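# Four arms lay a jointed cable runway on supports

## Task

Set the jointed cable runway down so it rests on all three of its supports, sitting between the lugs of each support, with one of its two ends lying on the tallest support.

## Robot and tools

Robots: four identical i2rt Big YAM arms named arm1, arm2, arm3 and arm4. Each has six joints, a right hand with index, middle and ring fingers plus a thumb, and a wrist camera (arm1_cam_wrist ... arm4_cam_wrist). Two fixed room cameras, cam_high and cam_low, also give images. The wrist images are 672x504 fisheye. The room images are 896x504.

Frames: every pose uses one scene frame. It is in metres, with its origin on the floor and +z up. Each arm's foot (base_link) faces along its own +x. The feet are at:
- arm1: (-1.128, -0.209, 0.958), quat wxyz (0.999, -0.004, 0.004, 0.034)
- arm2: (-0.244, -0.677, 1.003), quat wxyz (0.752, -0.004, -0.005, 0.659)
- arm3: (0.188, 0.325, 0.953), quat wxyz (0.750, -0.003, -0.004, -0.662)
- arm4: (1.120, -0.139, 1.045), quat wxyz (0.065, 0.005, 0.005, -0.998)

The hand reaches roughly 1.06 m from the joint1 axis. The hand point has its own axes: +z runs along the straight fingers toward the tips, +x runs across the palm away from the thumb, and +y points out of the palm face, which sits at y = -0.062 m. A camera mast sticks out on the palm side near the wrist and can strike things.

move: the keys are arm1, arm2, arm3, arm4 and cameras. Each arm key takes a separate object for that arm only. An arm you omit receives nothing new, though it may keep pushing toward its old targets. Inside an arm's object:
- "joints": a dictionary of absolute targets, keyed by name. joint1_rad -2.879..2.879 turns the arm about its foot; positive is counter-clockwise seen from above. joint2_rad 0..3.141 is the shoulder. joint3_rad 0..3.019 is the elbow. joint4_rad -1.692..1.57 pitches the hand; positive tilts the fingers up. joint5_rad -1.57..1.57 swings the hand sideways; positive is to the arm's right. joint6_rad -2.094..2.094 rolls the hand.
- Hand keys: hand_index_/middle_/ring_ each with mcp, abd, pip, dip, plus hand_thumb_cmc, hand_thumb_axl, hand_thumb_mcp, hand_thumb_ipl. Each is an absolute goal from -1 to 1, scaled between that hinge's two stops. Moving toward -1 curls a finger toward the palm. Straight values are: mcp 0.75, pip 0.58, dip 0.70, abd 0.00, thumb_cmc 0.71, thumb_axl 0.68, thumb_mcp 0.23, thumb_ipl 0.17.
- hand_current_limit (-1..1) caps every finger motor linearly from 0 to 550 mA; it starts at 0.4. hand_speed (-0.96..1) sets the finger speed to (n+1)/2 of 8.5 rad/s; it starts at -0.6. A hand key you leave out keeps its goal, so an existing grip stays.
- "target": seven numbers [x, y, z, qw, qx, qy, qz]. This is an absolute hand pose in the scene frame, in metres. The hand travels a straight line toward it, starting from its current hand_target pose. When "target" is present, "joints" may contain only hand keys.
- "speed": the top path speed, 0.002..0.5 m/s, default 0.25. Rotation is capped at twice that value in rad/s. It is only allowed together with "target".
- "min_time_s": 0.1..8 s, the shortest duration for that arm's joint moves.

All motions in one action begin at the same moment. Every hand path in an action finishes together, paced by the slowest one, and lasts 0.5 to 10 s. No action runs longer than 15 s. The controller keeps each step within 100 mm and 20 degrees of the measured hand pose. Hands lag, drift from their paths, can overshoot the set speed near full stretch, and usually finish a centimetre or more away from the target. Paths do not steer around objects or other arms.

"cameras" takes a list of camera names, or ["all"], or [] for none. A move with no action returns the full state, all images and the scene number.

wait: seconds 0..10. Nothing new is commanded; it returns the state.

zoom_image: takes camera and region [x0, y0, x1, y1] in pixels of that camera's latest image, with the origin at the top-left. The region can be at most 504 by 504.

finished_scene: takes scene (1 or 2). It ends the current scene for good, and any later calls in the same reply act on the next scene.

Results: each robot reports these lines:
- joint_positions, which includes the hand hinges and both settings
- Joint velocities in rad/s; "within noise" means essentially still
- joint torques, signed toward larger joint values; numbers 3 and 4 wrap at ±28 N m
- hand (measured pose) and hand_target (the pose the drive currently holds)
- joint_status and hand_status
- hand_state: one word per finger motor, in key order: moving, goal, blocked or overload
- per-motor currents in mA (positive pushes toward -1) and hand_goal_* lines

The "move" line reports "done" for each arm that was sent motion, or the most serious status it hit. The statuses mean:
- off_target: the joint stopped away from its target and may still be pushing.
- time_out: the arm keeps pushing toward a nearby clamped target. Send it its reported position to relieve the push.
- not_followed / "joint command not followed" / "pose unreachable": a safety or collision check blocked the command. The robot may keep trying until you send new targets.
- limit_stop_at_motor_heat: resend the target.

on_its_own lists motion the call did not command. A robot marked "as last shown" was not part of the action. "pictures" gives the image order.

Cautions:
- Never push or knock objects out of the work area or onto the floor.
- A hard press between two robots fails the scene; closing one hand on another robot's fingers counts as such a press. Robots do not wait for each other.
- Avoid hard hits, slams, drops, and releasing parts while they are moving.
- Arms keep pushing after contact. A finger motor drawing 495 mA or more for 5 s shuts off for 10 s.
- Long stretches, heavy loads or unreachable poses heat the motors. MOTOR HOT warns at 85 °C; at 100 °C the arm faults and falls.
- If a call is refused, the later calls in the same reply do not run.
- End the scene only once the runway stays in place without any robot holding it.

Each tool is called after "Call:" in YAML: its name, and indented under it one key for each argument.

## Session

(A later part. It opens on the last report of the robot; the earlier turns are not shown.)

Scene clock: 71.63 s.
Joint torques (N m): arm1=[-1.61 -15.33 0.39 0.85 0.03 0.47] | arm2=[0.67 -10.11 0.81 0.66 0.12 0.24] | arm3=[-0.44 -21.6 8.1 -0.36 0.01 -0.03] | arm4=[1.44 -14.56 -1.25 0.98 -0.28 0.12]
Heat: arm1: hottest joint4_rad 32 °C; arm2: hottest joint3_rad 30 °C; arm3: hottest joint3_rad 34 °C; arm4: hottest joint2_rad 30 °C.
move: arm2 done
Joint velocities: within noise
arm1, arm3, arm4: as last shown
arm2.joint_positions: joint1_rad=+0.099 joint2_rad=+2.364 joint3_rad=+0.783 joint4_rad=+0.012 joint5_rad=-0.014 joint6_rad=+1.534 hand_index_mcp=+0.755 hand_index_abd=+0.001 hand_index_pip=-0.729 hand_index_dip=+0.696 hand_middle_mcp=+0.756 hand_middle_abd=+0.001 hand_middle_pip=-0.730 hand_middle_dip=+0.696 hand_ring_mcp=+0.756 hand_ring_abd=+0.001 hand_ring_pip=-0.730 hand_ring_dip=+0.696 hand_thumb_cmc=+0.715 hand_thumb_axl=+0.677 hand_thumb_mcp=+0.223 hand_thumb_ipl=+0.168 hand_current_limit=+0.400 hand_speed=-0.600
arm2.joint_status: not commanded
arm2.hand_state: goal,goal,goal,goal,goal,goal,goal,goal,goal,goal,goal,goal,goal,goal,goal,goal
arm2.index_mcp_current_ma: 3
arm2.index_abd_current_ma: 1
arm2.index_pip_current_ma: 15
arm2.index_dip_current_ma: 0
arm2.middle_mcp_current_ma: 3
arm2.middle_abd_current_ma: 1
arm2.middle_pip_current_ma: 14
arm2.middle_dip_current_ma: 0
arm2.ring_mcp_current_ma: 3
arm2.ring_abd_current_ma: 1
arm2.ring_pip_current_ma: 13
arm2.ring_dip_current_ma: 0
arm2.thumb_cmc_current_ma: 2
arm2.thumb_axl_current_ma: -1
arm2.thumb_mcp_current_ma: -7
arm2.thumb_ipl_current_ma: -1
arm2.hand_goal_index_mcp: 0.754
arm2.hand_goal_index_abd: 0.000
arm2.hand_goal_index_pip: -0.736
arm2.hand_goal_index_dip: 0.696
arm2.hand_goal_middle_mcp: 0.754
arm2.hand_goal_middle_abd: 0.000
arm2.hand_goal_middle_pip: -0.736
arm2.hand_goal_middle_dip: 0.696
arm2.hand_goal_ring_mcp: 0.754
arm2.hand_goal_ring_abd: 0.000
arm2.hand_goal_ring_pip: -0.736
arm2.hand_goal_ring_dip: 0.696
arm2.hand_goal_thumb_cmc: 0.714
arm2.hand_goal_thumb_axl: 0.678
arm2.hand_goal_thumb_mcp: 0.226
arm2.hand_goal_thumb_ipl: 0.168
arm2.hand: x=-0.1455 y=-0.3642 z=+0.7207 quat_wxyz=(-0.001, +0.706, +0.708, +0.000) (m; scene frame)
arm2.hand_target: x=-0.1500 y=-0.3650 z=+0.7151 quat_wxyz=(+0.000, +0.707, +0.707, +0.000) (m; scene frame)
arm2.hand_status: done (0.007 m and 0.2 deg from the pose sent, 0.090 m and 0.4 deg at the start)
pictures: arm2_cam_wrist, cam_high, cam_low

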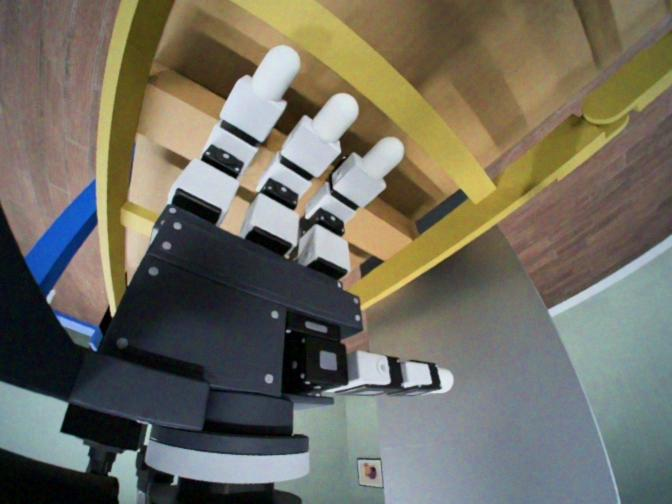

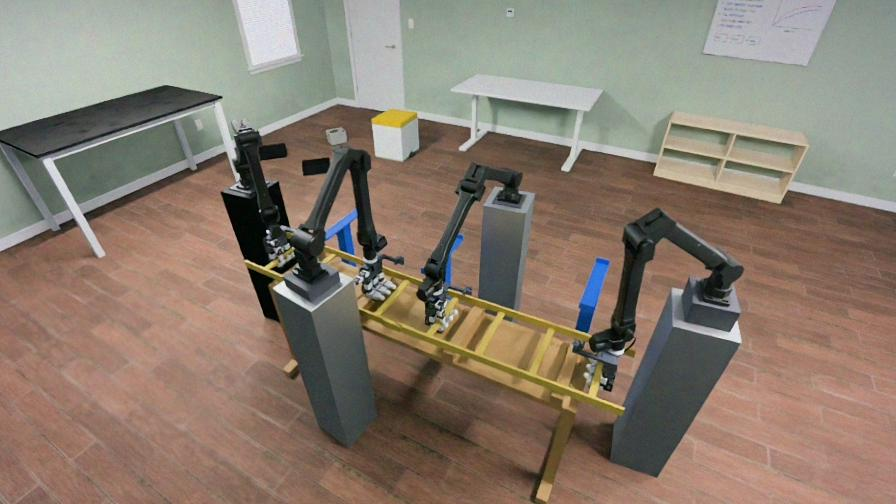

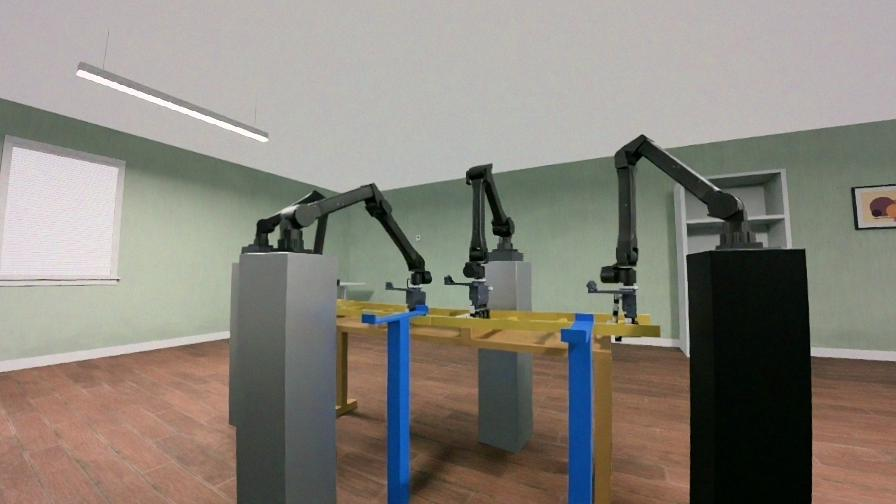

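Call:
move:
  arm2: {"target": [-0.150, -0.365, 0.98, 0, 0.7071, 0.7071, 0], "speed": 0.2}
  arm3: {"joints": {"joint2_rad": 2.50, "joint3_rad": 1.98, "joint4_rad": -0.87}, "min_time_s": 3}
  cameras: ["cam_low", "arm3_cam_wrist"]

Scene clock: 79.57 s.
Joint torques (N m): arm1=[-1.55 -15.68 0.28 0.73 0.03 0.46] | arm2=[-0.15 -7.94 10.18 -0.25 0.1 0.13] | arm3=[-0.5 -32.56 9.57 -0.2 -0.05 -0.03] | arm4=[1.32 -14.8 -1.4 0.94 -0.29 0.13]
Heat: arm1: hottest joint4_rad 32 °C; arm2: hottest joint3_rad 30 °C; arm3: hottest joint2_rad 36 °C; arm4: hottest joint2_rad 31 °C.
move: arm2 off_target; arm3 time_out
Joint velocities: within noise
arm1, arm4: as last shown
arm1.joint_positions: joint1_rad=-0.508 joint2_rad=+2.294 joint3_rad=+0.757 joint4_rad=-0.054 joint5_rad=-0.009 joint6_rad=-0.469 hand_index_mcp=+0.781 hand_index_abd=-0.004 hand_index_pip=-0.707 hand_index_dip=-0.017 hand_middle_mcp=+0.784 hand_middle_abd=-0.004 hand_middle_pip=-0.699 hand_middle_dip=-0.057 hand_ring_mcp=+0.788 hand_ring_abd=-0.004 hand_ring_pip=-0.704 hand_ring_dip=-0.058 hand_thumb_cmc=-0.568 hand_thumb_axl=+0.679 hand_thumb_mcp=-0.745 hand_thumb_ipl=+0.180 hand_current_limit=+0.400 hand_speed=-0.600
arm1.hand: x=-0.7447 y=-0.3711 z=+0.6948 quat_wxyz=(-0.011, +0.697, +0.717, -0.005) (m; scene frame)
arm1.hand_target: x=-0.7371 y=-0.3775 z=+0.7049 quat_wxyz=(+0.000, +0.707, +0.707, +0.000) (m; scene frame)
arm2.joint_positions: joint1_rad=+0.099 joint2_rad=+1.553 joint3_rad=+0.671 joint4_rad=-0.717 joint5_rad=-0.013 joint6_rad=+1.534 hand_index_mcp=+0.755 hand_index_abd=+0.001 hand_index_pip=-0.729 hand_index_dip=+0.696 hand_middle_mcp=+0.756 hand_middle_abd=+0.001 hand_middle_pip=-0.730 hand_middle_dip=+0.696 hand_ring_mcp=+0.756 hand_ring_abd=+0.001 hand_ring_pip=-0.730 hand_ring_dip=+0.696 hand_thumb_cmc=+0.715 hand_thumb_axl=+0.677 hand_thumb_mcp=+0.223 hand_thumb_ipl=+0.168 hand_current_limit=+0.400 hand_speed=-0.600
arm2.joint_status: not commanded
arm2.hand_state: goal,goal,goal,goal,goal,goal,goal,goal,goal,goal,goal,goal,goal,goal,goal,goal
arm2.index_mcp_current_ma: 3
arm2.index_abd_current_ma: 1
arm2.index_pip_current_ma: 15
arm2.index_dip_current_ma: 0
arm2.middle_mcp_current_ma: 3
arm2.middle_abd_current_ma: 1
arm2.middle_pip_current_ma: 14
arm2.middle_dip_current_ma: 0
arm2.ring_mcp_current_ma: 3
arm2.ring_abd_current_ma: 1
arm2.ring_pip_current_ma: 13
arm2.ring_dip_current_ma: 0
arm2.thumb_cmc_current_ma: 2
arm2.thumb_axl_current_ma: -1
arm2.thumb_mcp_current_ma: -8
arm2.thumb_ipl_current_ma: -1
arm2.hand_goal_index_mcp: 0.754
arm2.hand_goal_index_abd: 0.000
arm2.hand_goal_index_pip: -0.736
arm2.hand_goal_index_dip: 0.696
arm2.hand_goal_middle_mcp: 0.754
arm2.hand_goal_middle_abd: 0.000
arm2.hand_goal_middle_pip: -0.736
arm2.hand_goal_middle_dip: 0.696
arm2.hand_goal_ring_mcp: 0.754
arm2.hand_goal_ring_abd: 0.000
arm2.hand_goal_ring_pip: -0.736
arm2.hand_goal_ring_dip: 0.696
arm2.hand_goal_thumb_cmc: 0.714
arm2.hand_goal_thumb_axl: 0.678
arm2.hand_goal_thumb_mcp: 0.226
arm2.hand_goal_thumb_ipl: 0.168
arm2.hand: x=-0.1492 y=-0.3811 z=+0.9712 quat_wxyz=(+0.010, +0.706, +0.708, -0.010) (m; scene frame)
arm2.hand_target: x=-0.1501 y=-0.3654 z=+0.9800 quat_wxyz=(+0.000, +0.707, +0.707, +0.000) (m; scene frame)
arm2.hand_status: off_target (0.018 m and 1.6 deg from the pose sent, 0.259 m and 0.2 deg at the start)
arm3.joint_positions: joint1_rad=-0.207 joint2_rad=+2.667 joint3_rad=+1.954 joint4_rad=-0.860 joint5_rad=+0.001 joint6_rad=-1.661 hand_index_mcp=+0.779 hand_index_abd=+0.001 hand_index_pip=-0.723 hand_index_dip=+0.001 hand_middle_mcp=+0.791 hand_middle_abd=+0.007 hand_middle_pip=-0.705 hand_middle_dip=-0.042 hand_ring_mcp=+0.803 hand_ring_abd=+0.012 hand_ring_pip=-0.695 hand_ring_dip=-0.031 hand_thumb_cmc=-0.568 hand_thumb_axl=+0.672 hand_thumb_mcp=-0.743 hand_thumb_ipl=+0.185 hand_current_limit=+0.400 hand_speed=-0.600
arm3.joint_status: joint2_rad time_out (moved -0.007 of -0.175); the others done
arm3.hand_state: blocked,goal,blocked,blocked,blocked,goal,blocked,blocked,blocked,goal,blocked,blocked,goal,goal,blocked,goal
arm3.index_mcp_current_ma: 22
arm3.index_abd_current_ma: 0
arm3.index_pip_current_ma: 133
arm3.index_dip_current_ma: 212
arm3.middle_mcp_current_ma: 43
arm3.middle_abd_current_ma: 2
arm3.middle_pip_current_ma: 190
arm3.middle_dip_current_ma: 84
arm3.ring_mcp_current_ma: 69
arm3.ring_abd_current_ma: 5
arm3.ring_pip_current_ma: 223
arm3.ring_dip_current_ma: 111
arm3.thumb_cmc_current_ma: 0
arm3.thumb_axl_current_ma: -3
arm3.thumb_mcp_current_ma: 77
arm3.thumb_ipl_current_ma: 16
arm3.hand_goal_index_mcp: 0.754
arm3.hand_goal_index_abd: 0.000
arm3.hand_goal_index_pip: -0.800
arm3.hand_goal_index_dip: -0.100
arm3.hand_goal_middle_mcp: 0.754
arm3.hand_goal_middle_abd: 0.000
arm3.hand_goal_middle_pip: -0.800
arm3.hand_goal_middle_dip: -0.100
arm3.hand_goal_ring_mcp: 0.754
arm3.hand_goal_ring_abd: 0.000
arm3.hand_goal_ring_pip: -0.800
arm3.hand_goal_ring_dip: -0.100
arm3.hand_goal_thumb_cmc: -0.570
arm3.hand_goal_thumb_axl: 0.678
arm3.hand_goal_thumb_mcp: -0.786
arm3.hand_goal_thumb_ipl: 0.168
arm3.on_its_own: joint2_rad reads +2.667 and still pushes toward +2.500 since a time_out
arm3.hand: x=+0.2172 y=-0.3753 z=+0.7059 quat_wxyz=(+0.003, +0.704, +0.710, -0.002) (m; scene frame)
arm3.hand_target: x=+0.2071 y=-0.4378 z=+0.8329 quat_wxyz=(+0.061, +0.704, +0.704, -0.073) (m; scene frame)
arm3.hand_status: not commanded
arm4.joint_positions: joint1_rad=+0.550 joint2_rad=+2.548 joint3_rad=+0.870 joint4_rad=+0.113 joint5_rad=+0.007 joint6_rad=+0.678 hand_index_mcp=+0.786 hand_index_abd=-0.002 hand_index_pip=-0.707 hand_index_dip=-0.030 hand_middle_mcp=+0.787 hand_middle_abd=-0.002 hand_middle_pip=-0.710 hand_middle_dip=-0.045 hand_ring_mcp=+0.788 hand_ring_abd=-0.002 hand_ring_pip=-0.711 hand_ring_dip=-0.050 hand_thumb_cmc=-0.568 hand_thumb_axl=+0.676 hand_thumb_mcp=-0.749 hand_thumb_ipl=+0.186 hand_current_limit=+0.400 hand_speed=-0.600
arm4.hand: x=+0.7765 y=-0.3221 z=+0.6996 quat_wxyz=(-0.004, +0.708, -0.706, -0.004) (m; scene frame)
arm4.hand_target: x=+0.7781 y=-0.3258 z=+0.7039 quat_wxyz=(+0.000, +0.707, -0.707, +0.000) (m; scene frame)
pictures: arm3_cam_wrist, cam_low

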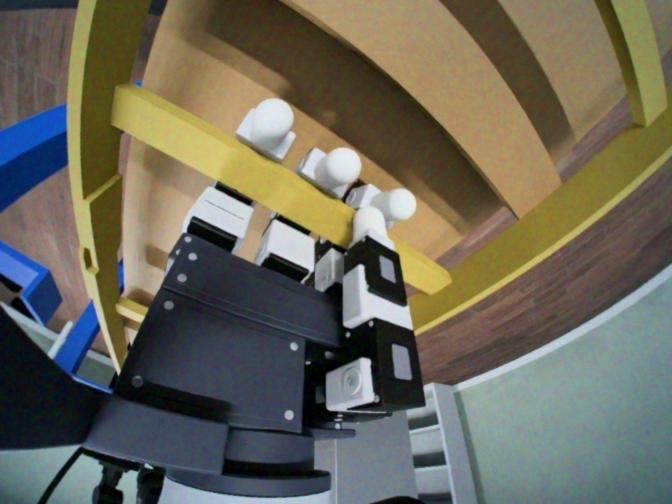

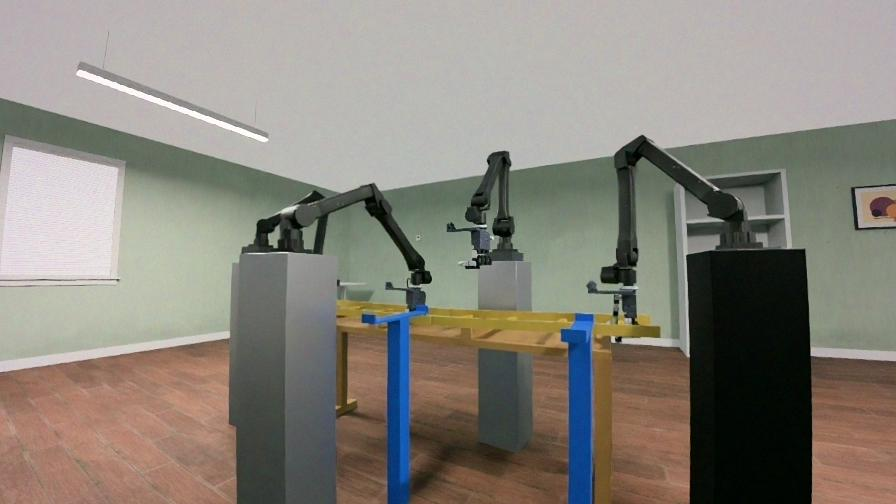

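Call:
move:
  arm1: {"target": [-0.739, -0.3775, 0.735, 0, 0.7071, 0.7071, 0], "speed": 0.03}
  arm3: {"joints": {"joint2_rad": 2.38, "joint3_rad": 1.97, "joint4_rad": -0.85}, "min_time_s": 2}
  arm4: {"target": [0.778, -0.326, 0.735, 0, 0.7071, -0.7071, 0], "speed": 0.03}
  cameras: ["cam_low", "arm3_cam_wrist"]

Scene clock: 84.27 s.
Joint torques (N m): arm1=[-1.9 -19.43 -1.03 -0.25 0.02 0.41] | arm2=[-0.38 -7.88 10.18 -0.32 0.08 0.13] | arm3=[-0.67 -39.71 10.97 -0.73 -0.28 -0.04] | arm4=[1.32 -18.37 -3.04 0.28 -0.4 0.11]
Heat: arm1: hottest joint4_rad 32 °C; arm2: hottest joint3_rad 30 °C; arm3: hottest joint2_rad 37 °C; arm4: hottest joint2_rad 31 °C.
move: arm1 off_target; arm3 time_out; arm4 off_target
Joint velocities: within noise
arm1.joint_positions: joint1_rad=-0.506 joint2_rad=+2.249 joint3_rad=+0.743 joint4_rad=-0.089 joint5_rad=-0.009 joint6_rad=-0.468 hand_index_mcp=+0.783 hand_index_abd=-0.004 hand_index_pip=-0.707 hand_index_dip=-0.023 hand_middle_mcp=+0.786 hand_middle_abd=-0.004 hand_middle_pip=-0.699 hand_middle_dip=-0.065 hand_ring_mcp=+0.790 hand_ring_abd=-0.003 hand_ring_pip=-0.704 hand_ring_dip=-0.066 hand_thumb_cmc=-0.568 hand_thumb_axl=+0.679 hand_thumb_mcp=-0.746 hand_thumb_ipl=+0.180 hand_current_limit=+0.400 hand_speed=-0.600
arm1.joint_status: not commanded
arm1.hand_state: blocked,goal,blocked,blocked,blocked,goal,blocked,blocked,blocked,goal,blocked,blocked,goal,goal,blocked,goal
arm1.index_mcp_current_ma: 122
arm1.index_abd_current_ma: -10
arm1.index_pip_current_ma: 385
arm1.index_dip_current_ma: 337
arm1.middle_mcp_current_ma: 136
arm1.middle_abd_current_ma: -10
arm1.middle_pip_current_ma: 385
arm1.middle_dip_current_ma: 144
arm1.ring_mcp_current_ma: 154
arm1.ring_abd_current_ma: -9
arm1.ring_pip_current_ma: 385
arm1.ring_dip_current_ma: 138
arm1.thumb_cmc_current_ma: 6
arm1.thumb_axl_current_ma: 3
arm1.thumb_mcp_current_ma: 220
arm1.thumb_ipl_current_ma: 59
arm1.hand_goal_index_mcp: 0.754
arm1.hand_goal_index_abd: 0.000
arm1.hand_goal_index_pip: -0.800
arm1.hand_goal_index_dip: -0.100
arm1.hand_goal_middle_mcp: 0.754
arm1.hand_goal_middle_abd: 0.000
arm1.hand_goal_middle_pip: -0.800
arm1.hand_goal_middle_dip: -0.100
arm1.hand_goal_ring_mcp: 0.754
arm1.hand_goal_ring_abd: 0.000
arm1.hand_goal_ring_pip: -0.800
arm1.hand_goal_ring_dip: -0.100
arm1.hand_goal_thumb_cmc: -0.570
arm1.hand_goal_thumb_axl: 0.678
arm1.hand_goal_thumb_mcp: -0.786
arm1.hand_goal_thumb_ipl: 0.168
arm1.hand: x=-0.7443 y=-0.3704 z=+0.7086 quat_wxyz=(-0.013, +0.696, +0.717, -0.005) (m; scene frame)
arm1.hand_target: x=-0.7391 y=-0.3772 z=+0.7329 quat_wxyz=(+0.000, +0.707, +0.707, +0.000) (m; scene frame)
arm1.hand_status: off_target (0.028 m and 2.3 deg from the pose sent, 0.041 m and 2.1 deg at the start)
arm2: as last shown
arm3.joint_positions: joint1_rad=-0.205 joint2_rad=+2.652 joint3_rad=+1.926 joint4_rad=-0.826 joint5_rad=+0.008 joint6_rad=-1.661 hand_index_mcp=+0.783 hand_index_abd=+0.001 hand_index_pip=-0.709 hand_index_dip=-0.019 hand_middle_mcp=+0.793 hand_middle_abd=+0.002 hand_middle_pip=-0.699 hand_middle_dip=-0.042 hand_ring_mcp=+0.803 hand_ring_abd=+0.003 hand_ring_pip=-0.695 hand_ring_dip=-0.031 hand_thumb_cmc=-0.569 hand_thumb_axl=+0.671 hand_thumb_mcp=-0.744 hand_thumb_ipl=+0.185 hand_current_limit=+0.400 hand_speed=-0.600
arm3.joint_status: joint2_rad time_out (moved -0.015 of -0.287); the others done
arm3.hand_state: blocked,goal,blocked,blocked,blocked,goal,blocked,blocked,blocked,goal,blocked,blocked,goal,goal,blocked,goal
arm3.index_mcp_current_ma: 27
arm3.index_abd_current_ma: 0
arm3.index_pip_current_ma: 176
arm3.index_dip_current_ma: 145
arm3.middle_mcp_current_ma: 46
arm3.middle_abd_current_ma: 0
arm3.middle_pip_current_ma: 212
arm3.middle_dip_current_ma: 84
arm3.ring_mcp_current_ma: 69
arm3.ring_abd_current_ma: 0
arm3.ring_pip_current_ma: 223
arm3.ring_dip_current_ma: 111
arm3.thumb_cmc_current_ma: 0
arm3.thumb_axl_current_ma: -3
arm3.thumb_mcp_current_ma: 72
arm3.thumb_ipl_current_ma: 16
arm3.hand_goal_index_mcp: 0.754
arm3.hand_goal_index_abd: 0.000
arm3.hand_goal_index_pip: -0.800
arm3.hand_goal_index_dip: -0.100
arm3.hand_goal_middle_mcp: 0.754
arm3.hand_goal_middle_abd: 0.000
arm3.hand_goal_middle_pip: -0.800
arm3.hand_goal_middle_dip: -0.100
arm3.hand_goal_ring_mcp: 0.754
arm3.hand_goal_ring_abd: 0.000
arm3.hand_goal_ring_pip: -0.800
arm3.hand_goal_ring_dip: -0.100
arm3.hand_goal_thumb_cmc: -0.570
arm3.hand_goal_thumb_axl: 0.678
arm3.hand_goal_thumb_mcp: -0.786
arm3.hand_goal_thumb_ipl: 0.168
arm3.on_its_own: joint2_rad reads +2.652 and still pushes toward +2.380 since a time_out; hand_index_dip moved -0.020 toward your old target -0.100
arm3.hand: x=+0.2174 y=-0.3756 z=+0.7075 quat_wxyz=(+0.008, +0.704, +0.710, -0.013) (m; scene frame)
arm3.hand_target: x=+0.2046 y=-0.4633 z=+0.9201 quat_wxyz=(+0.103, +0.698, +0.698, -0.122) (m; scene frame)
arm3.hand_status: not commanded
arm4.joint_positions: joint1_rad=+0.549 joint2_rad=+2.504 joint3_rad=+0.846 joint4_rad=+0.089 joint5_rad=+0.010 joint6_rad=+0.677 hand_index_mcp=+0.787 hand_index_abd=-0.004 hand_index_pip=-0.706 hand_index_dip=-0.032 hand_middle_mcp=+0.788 hand_middle_abd=-0.003 hand_middle_pip=-0.710 hand_middle_dip=-0.053 hand_ring_mcp=+0.789 hand_ring_abd=-0.002 hand_ring_pip=-0.711 hand_ring_dip=-0.059 hand_thumb_cmc=-0.568 hand_thumb_axl=+0.676 hand_thumb_mcp=-0.749 hand_thumb_ipl=+0.186 hand_current_limit=+0.400 hand_speed=-0.600
arm4.joint_status: not commanded
arm4.hand_state: blocked,goal,blocked,blocked,blocked,goal,blocked,blocked,blocked,goal,blocked,blocked,goal,goal,blocked,goal
arm4.index_mcp_current_ma: 59
arm4.index_abd_current_ma: -2
arm4.index_pip_current_ma: 251
arm4.index_dip_current_ma: 158
arm4.middle_mcp_current_ma: 63
arm4.middle_abd_current_ma: -1
arm4.middle_pip_current_ma: 239
arm4.middle_dip_current_ma: 91
arm4.ring_mcp_current_ma: 65
arm4.ring_abd_current_ma: -1
arm4.ring_pip_current_ma: 231
arm4.ring_dip_current_ma: 76
arm4.thumb_cmc_current_ma: 1
arm4.thumb_axl_current_ma: -1
arm4.thumb_mcp_current_ma: 93
arm4.thumb_ipl_current_ma: 34
arm4.hand_goal_index_mcp: 0.754
arm4.hand_goal_index_abd: 0.000
arm4.hand_goal_index_pip: -0.800
arm4.hand_goal_index_dip: -0.100
arm4.hand_goal_middle_mcp: 0.754
arm4.hand_goal_middle_abd: 0.000
arm4.hand_goal_middle_pip: -0.800
arm4.hand_goal_middle_dip: -0.100
arm4.hand_goal_ring_mcp: 0.754
arm4.hand_goal_ring_abd: 0.000
arm4.hand_goal_ring_pip: -0.800
arm4.hand_goal_ring_dip: -0.100
arm4.hand_goal_thumb_cmc: -0.570
arm4.hand_goal_thumb_axl: 0.678
arm4.hand_goal_thumb_mcp: -0.786
arm4.hand_goal_thumb_ipl: 0.168
arm4.hand: x=+0.7765 y=-0.3215 z=+0.7144 quat_wxyz=(-0.006, +0.708, -0.706, -0.005) (m; scene frame)
arm4.hand_target: x=+0.7780 y=-0.3257 z=+0.7334 quat_wxyz=(+0.000, +0.707, -0.707, +0.000) (m; scene frame)
arm4.hand_status: off_target (0.021 m and 0.9 deg from the pose sent, 0.036 m and 0.7 deg at the start)
pictures: arm3_cam_wrist, cam_low

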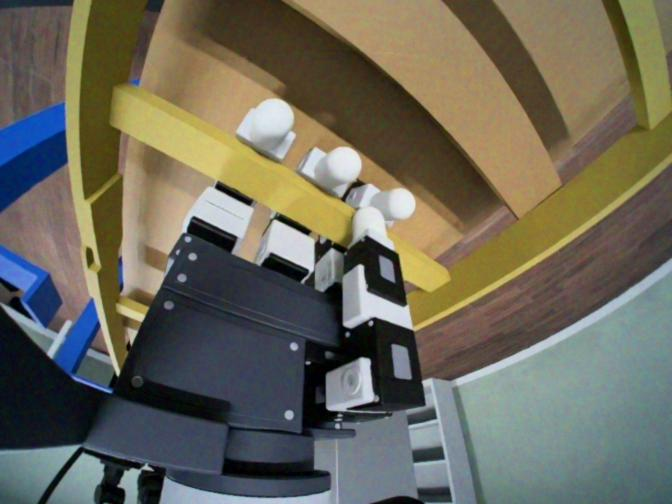

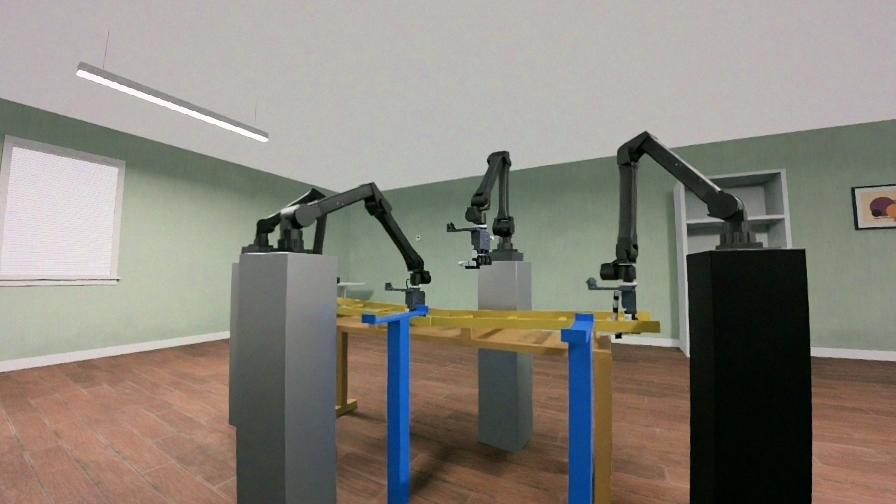

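Call:
move:
  arm1: {"target": [-0.740, -0.379, 0.750, 0, 0.7071, 0.7071, 0], "speed": 0.02}
  arm3: {"joints": {"joint2_rad": 2.31, "joint3_rad": 1.975, "joint4_rad": -0.86}, "min_time_s": 1.5}
  arm4: {"target": [0.778, -0.328, 0.750, 0, 0.7071, -0.7071, 0], "speed": 0.02}
  cameras: ["cam_low"]

Scene clock: 89.07 s.
Joint torques (N m): arm1=[-2.37 -19.96 -0.75 -0.4 0.22 0.35] | arm2=[-0.26 -7.77 10.17 -0.27 0.08 0.14] | arm3=[-0.62 -43.16 12.64 -1.1 -0.6 -0.01] | arm4=[1.73 -17.96 -2.65 0.34 -0.89 0.15]
Heat: arm1: hottest joint4_rad 32 °C; arm2: hottest joint3_rad 29 °C; arm3: hottest joint2_rad 40 °C; arm4: hottest joint2_rad 31 °C.
move: arm1 off_target; arm3 time_out; arm4 off_target
Joint velocities: within noise
arm1.joint_positions: joint1_rad=-0.505 joint2_rad=+2.209 joint3_rad=+0.728 joint4_rad=-0.121 joint5_rad=-0.015 joint6_rad=-0.468 hand_index_mcp=+0.787 hand_index_abd=-0.004 hand_index_pip=-0.707 hand_index_dip=-0.027 hand_middle_mcp=+0.788 hand_middle_abd=-0.004 hand_middle_pip=-0.699 hand_middle_dip=-0.068 hand_ring_mcp=+0.790 hand_ring_abd=-0.003 hand_ring_pip=-0.704 hand_ring_dip=-0.070 hand_thumb_cmc=-0.568 hand_thumb_axl=+0.679 hand_thumb_mcp=-0.746 hand_thumb_ipl=+0.180 hand_current_limit=+0.400 hand_speed=-0.600
arm1.joint_status: not commanded
arm1.hand_state: blocked,goal,blocked,blocked,blocked,goal,blocked,blocked,blocked,goal,blocked,blocked,goal,goal,blocked,goal
arm1.index_mcp_current_ma: 141
arm1.index_abd_current_ma: -11
arm1.index_pip_current_ma: 385
arm1.index_dip_current_ma: 320
arm1.middle_mcp_current_ma: 146
arm1.middle_abd_current_ma: -10
arm1.middle_pip_current_ma: 385
arm1.middle_dip_current_ma: 130
arm1.ring_mcp_current_ma: 154
arm1.ring_abd_current_ma: -9
arm1.ring_pip_current_ma: 385
arm1.ring_dip_current_ma: 119
arm1.thumb_cmc_current_ma: 6
arm1.thumb_axl_current_ma: 3
arm1.thumb_mcp_current_ma: 215
arm1.thumb_ipl_current_ma: 59
arm1.hand_goal_index_mcp: 0.754
arm1.hand_goal_index_abd: 0.000
arm1.hand_goal_index_pip: -0.800
arm1.hand_goal_index_dip: -0.100
arm1.hand_goal_middle_mcp: 0.754
arm1.hand_goal_middle_abd: 0.000
arm1.hand_goal_middle_pip: -0.800
arm1.hand_goal_middle_dip: -0.100
arm1.hand_goal_ring_mcp: 0.754
arm1.hand_goal_ring_abd: 0.000
arm1.hand_goal_ring_pip: -0.800
arm1.hand_goal_ring_dip: -0.100
arm1.hand_goal_thumb_cmc: -0.570
arm1.hand_goal_thumb_axl: 0.678
arm1.hand_goal_thumb_mcp: -0.786
arm1.hand_goal_thumb_ipl: 0.168
arm1.hand: x=-0.7461 y=-0.3680 z=+0.7203 quat_wxyz=(-0.017, +0.696, +0.718, -0.004) (m; scene frame)
arm1.hand_target: x=-0.7401 y=-0.3787 z=+0.7475 quat_wxyz=(+0.000, +0.707, +0.707, +0.000) (m; scene frame)
arm1.hand_status: off_target (0.032 m and 2.6 deg from the pose sent, 0.042 m and 2.3 deg at the start)
arm2: as last shown
arm3.joint_positions: joint1_rad=-0.205 joint2_rad=+2.634 joint3_rad=+1.911 joint4_rad=-0.826 joint5_rad=+0.018 joint6_rad=-1.663 hand_index_mcp=+0.788 hand_index_abd=+0.000 hand_index_pip=-0.698 hand_index_dip=-0.022 hand_middle_mcp=+0.795 hand_middle_abd=+0.000 hand_middle_pip=-0.694 hand_middle_dip=-0.042 hand_ring_mcp=+0.803 hand_ring_abd=+0.000 hand_ring_pip=-0.695 hand_ring_dip=-0.031 hand_thumb_cmc=-0.570 hand_thumb_axl=+0.673 hand_thumb_mcp=-0.747 hand_thumb_ipl=+0.185 hand_current_limit=+0.400 hand_speed=-0.600
arm3.joint_status: joint2_rad time_out (moved -0.018 of -0.342); the others done
arm3.hand_state: blocked,goal,blocked,blocked,blocked,goal,blocked,blocked,blocked,goal,blocked,blocked,goal,goal,blocked,goal
arm3.index_mcp_current_ma: 37
arm3.index_abd_current_ma: 0
arm3.index_pip_current_ma: 212
arm3.index_dip_current_ma: 138
arm3.middle_mcp_current_ma: 50
arm3.middle_abd_current_ma: 0
arm3.middle_pip_current_ma: 227
arm3.middle_dip_current_ma: 84
arm3.ring_mcp_current_ma: 69
arm3.ring_abd_current_ma: 0
arm3.ring_pip_current_ma: 223
arm3.ring_dip_current_ma: 111
arm3.thumb_cmc_current_ma: 0
arm3.thumb_axl_current_ma: -2
arm3.thumb_mcp_current_ma: 66
arm3.thumb_ipl_current_ma: 16
arm3.hand_goal_index_mcp: 0.754
arm3.hand_goal_index_abd: 0.000
arm3.hand_goal_index_pip: -0.800
arm3.hand_goal_index_dip: -0.100
arm3.hand_goal_middle_mcp: 0.754
arm3.hand_goal_middle_abd: 0.000
arm3.hand_goal_middle_pip: -0.800
arm3.hand_goal_middle_dip: -0.100
arm3.hand_goal_ring_mcp: 0.754
arm3.hand_goal_ring_abd: 0.000
arm3.hand_goal_ring_pip: -0.800
arm3.hand_goal_ring_dip: -0.100
arm3.hand_goal_thumb_cmc: -0.570
arm3.hand_goal_thumb_axl: 0.678
arm3.hand_goal_thumb_mcp: -0.786
arm3.hand_goal_thumb_ipl: 0.168
arm3.on_its_own: joint2_rad reads +2.634 and still pushes toward +2.310 since a time_out
arm3.hand: x=+0.2158 y=-0.3741 z=+0.7141 quat_wxyz=(+0.005, +0.703, +0.711, -0.017) (m; scene frame)
arm3.hand_target: x=+0.2036 y=-0.4723 z=+0.9753 quat_wxyz=(+0.123, +0.694, +0.694, -0.147) (m; scene frame)
arm3.hand_status: not commanded
arm4.joint_positions: joint1_rad=+0.549 joint2_rad=+2.452 joint3_rad=+0.823 joint4_rad=+0.060 joint5_rad=+0.021 joint6_rad=+0.678 hand_index_mcp=+0.787 hand_index_abd=-0.004 hand_index_pip=-0.706 hand_index_dip=-0.032 hand_middle_mcp=+0.789 hand_middle_abd=-0.003 hand_middle_pip=-0.710 hand_middle_dip=-0.064 hand_ring_mcp=+0.791 hand_ring_abd=-0.002 hand_ring_pip=-0.711 hand_ring_dip=-0.068 hand_thumb_cmc=-0.568 hand_thumb_axl=+0.676 hand_thumb_mcp=-0.749 hand_thumb_ipl=+0.186 hand_current_limit=+0.400 hand_speed=-0.600
arm4.joint_status: not commanded
arm4.hand_state: blocked,goal,blocked,blocked,blocked,goal,blocked,blocked,blocked,goal,blocked,blocked,goal,goal,blocked,goal
arm4.index_mcp_current_ma: 59
arm4.index_abd_current_ma: -2
arm4.index_pip_current_ma: 251
arm4.index_dip_current_ma: 158
arm4.middle_mcp_current_ma: 65
arm4.middle_abd_current_ma: -1
arm4.middle_pip_current_ma: 239
arm4.middle_dip_current_ma: 63
arm4.ring_mcp_current_ma: 69
arm4.ring_abd_current_ma: -1
arm4.ring_pip_current_ma: 231
arm4.ring_dip_current_ma: 52
arm4.thumb_cmc_current_ma: 1
arm4.thumb_axl_current_ma: -1
arm4.thumb_mcp_current_ma: 93
arm4.thumb_ipl_current_ma: 34
arm4.hand_goal_index_mcp: 0.754
arm4.hand_goal_index_abd: 0.000
arm4.hand_goal_index_pip: -0.800
arm4.hand_goal_index_dip: -0.100
arm4.hand_goal_middle_mcp: 0.754
arm4.hand_goal_middle_abd: 0.000
arm4.hand_goal_middle_pip: -0.800
arm4.hand_goal_middle_dip: -0.100
arm4.hand_goal_ring_mcp: 0.754
arm4.hand_goal_ring_abd: 0.000
arm4.hand_goal_ring_pip: -0.800
arm4.hand_goal_ring_dip: -0.100
arm4.hand_goal_thumb_cmc: -0.570
arm4.hand_goal_thumb_axl: 0.678
arm4.hand_goal_thumb_mcp: -0.786
arm4.hand_goal_thumb_ipl: 0.168
arm4.hand: x=+0.7734 y=-0.3209 z=+0.7321 quat_wxyz=(-0.006, +0.708, -0.707, -0.011) (m; scene frame)
arm4.hand_target: x=+0.7778 y=-0.3276 z=+0.7488 quat_wxyz=(+0.000, +0.707, -0.707, +0.000) (m; scene frame)
arm4.hand_status: off_target (0.020 m and 1.5 deg from the pose sent, 0.036 m and 0.9 deg at the start)
pictures: cam_low

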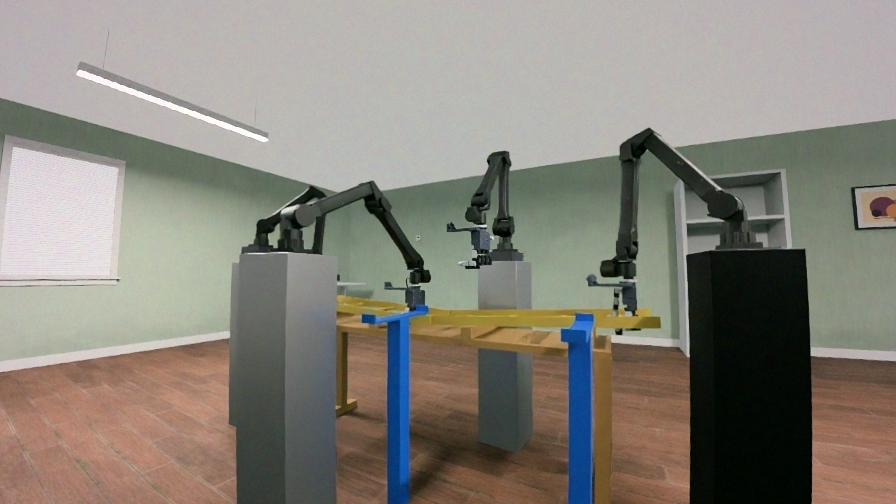

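Call:
zoom_image:
  camera: "cam_low"
  region: [340, 280, 560, 370]

Scaled by 2.291 from the camera's 896x504 image, which has a finer 1280x720 frame.

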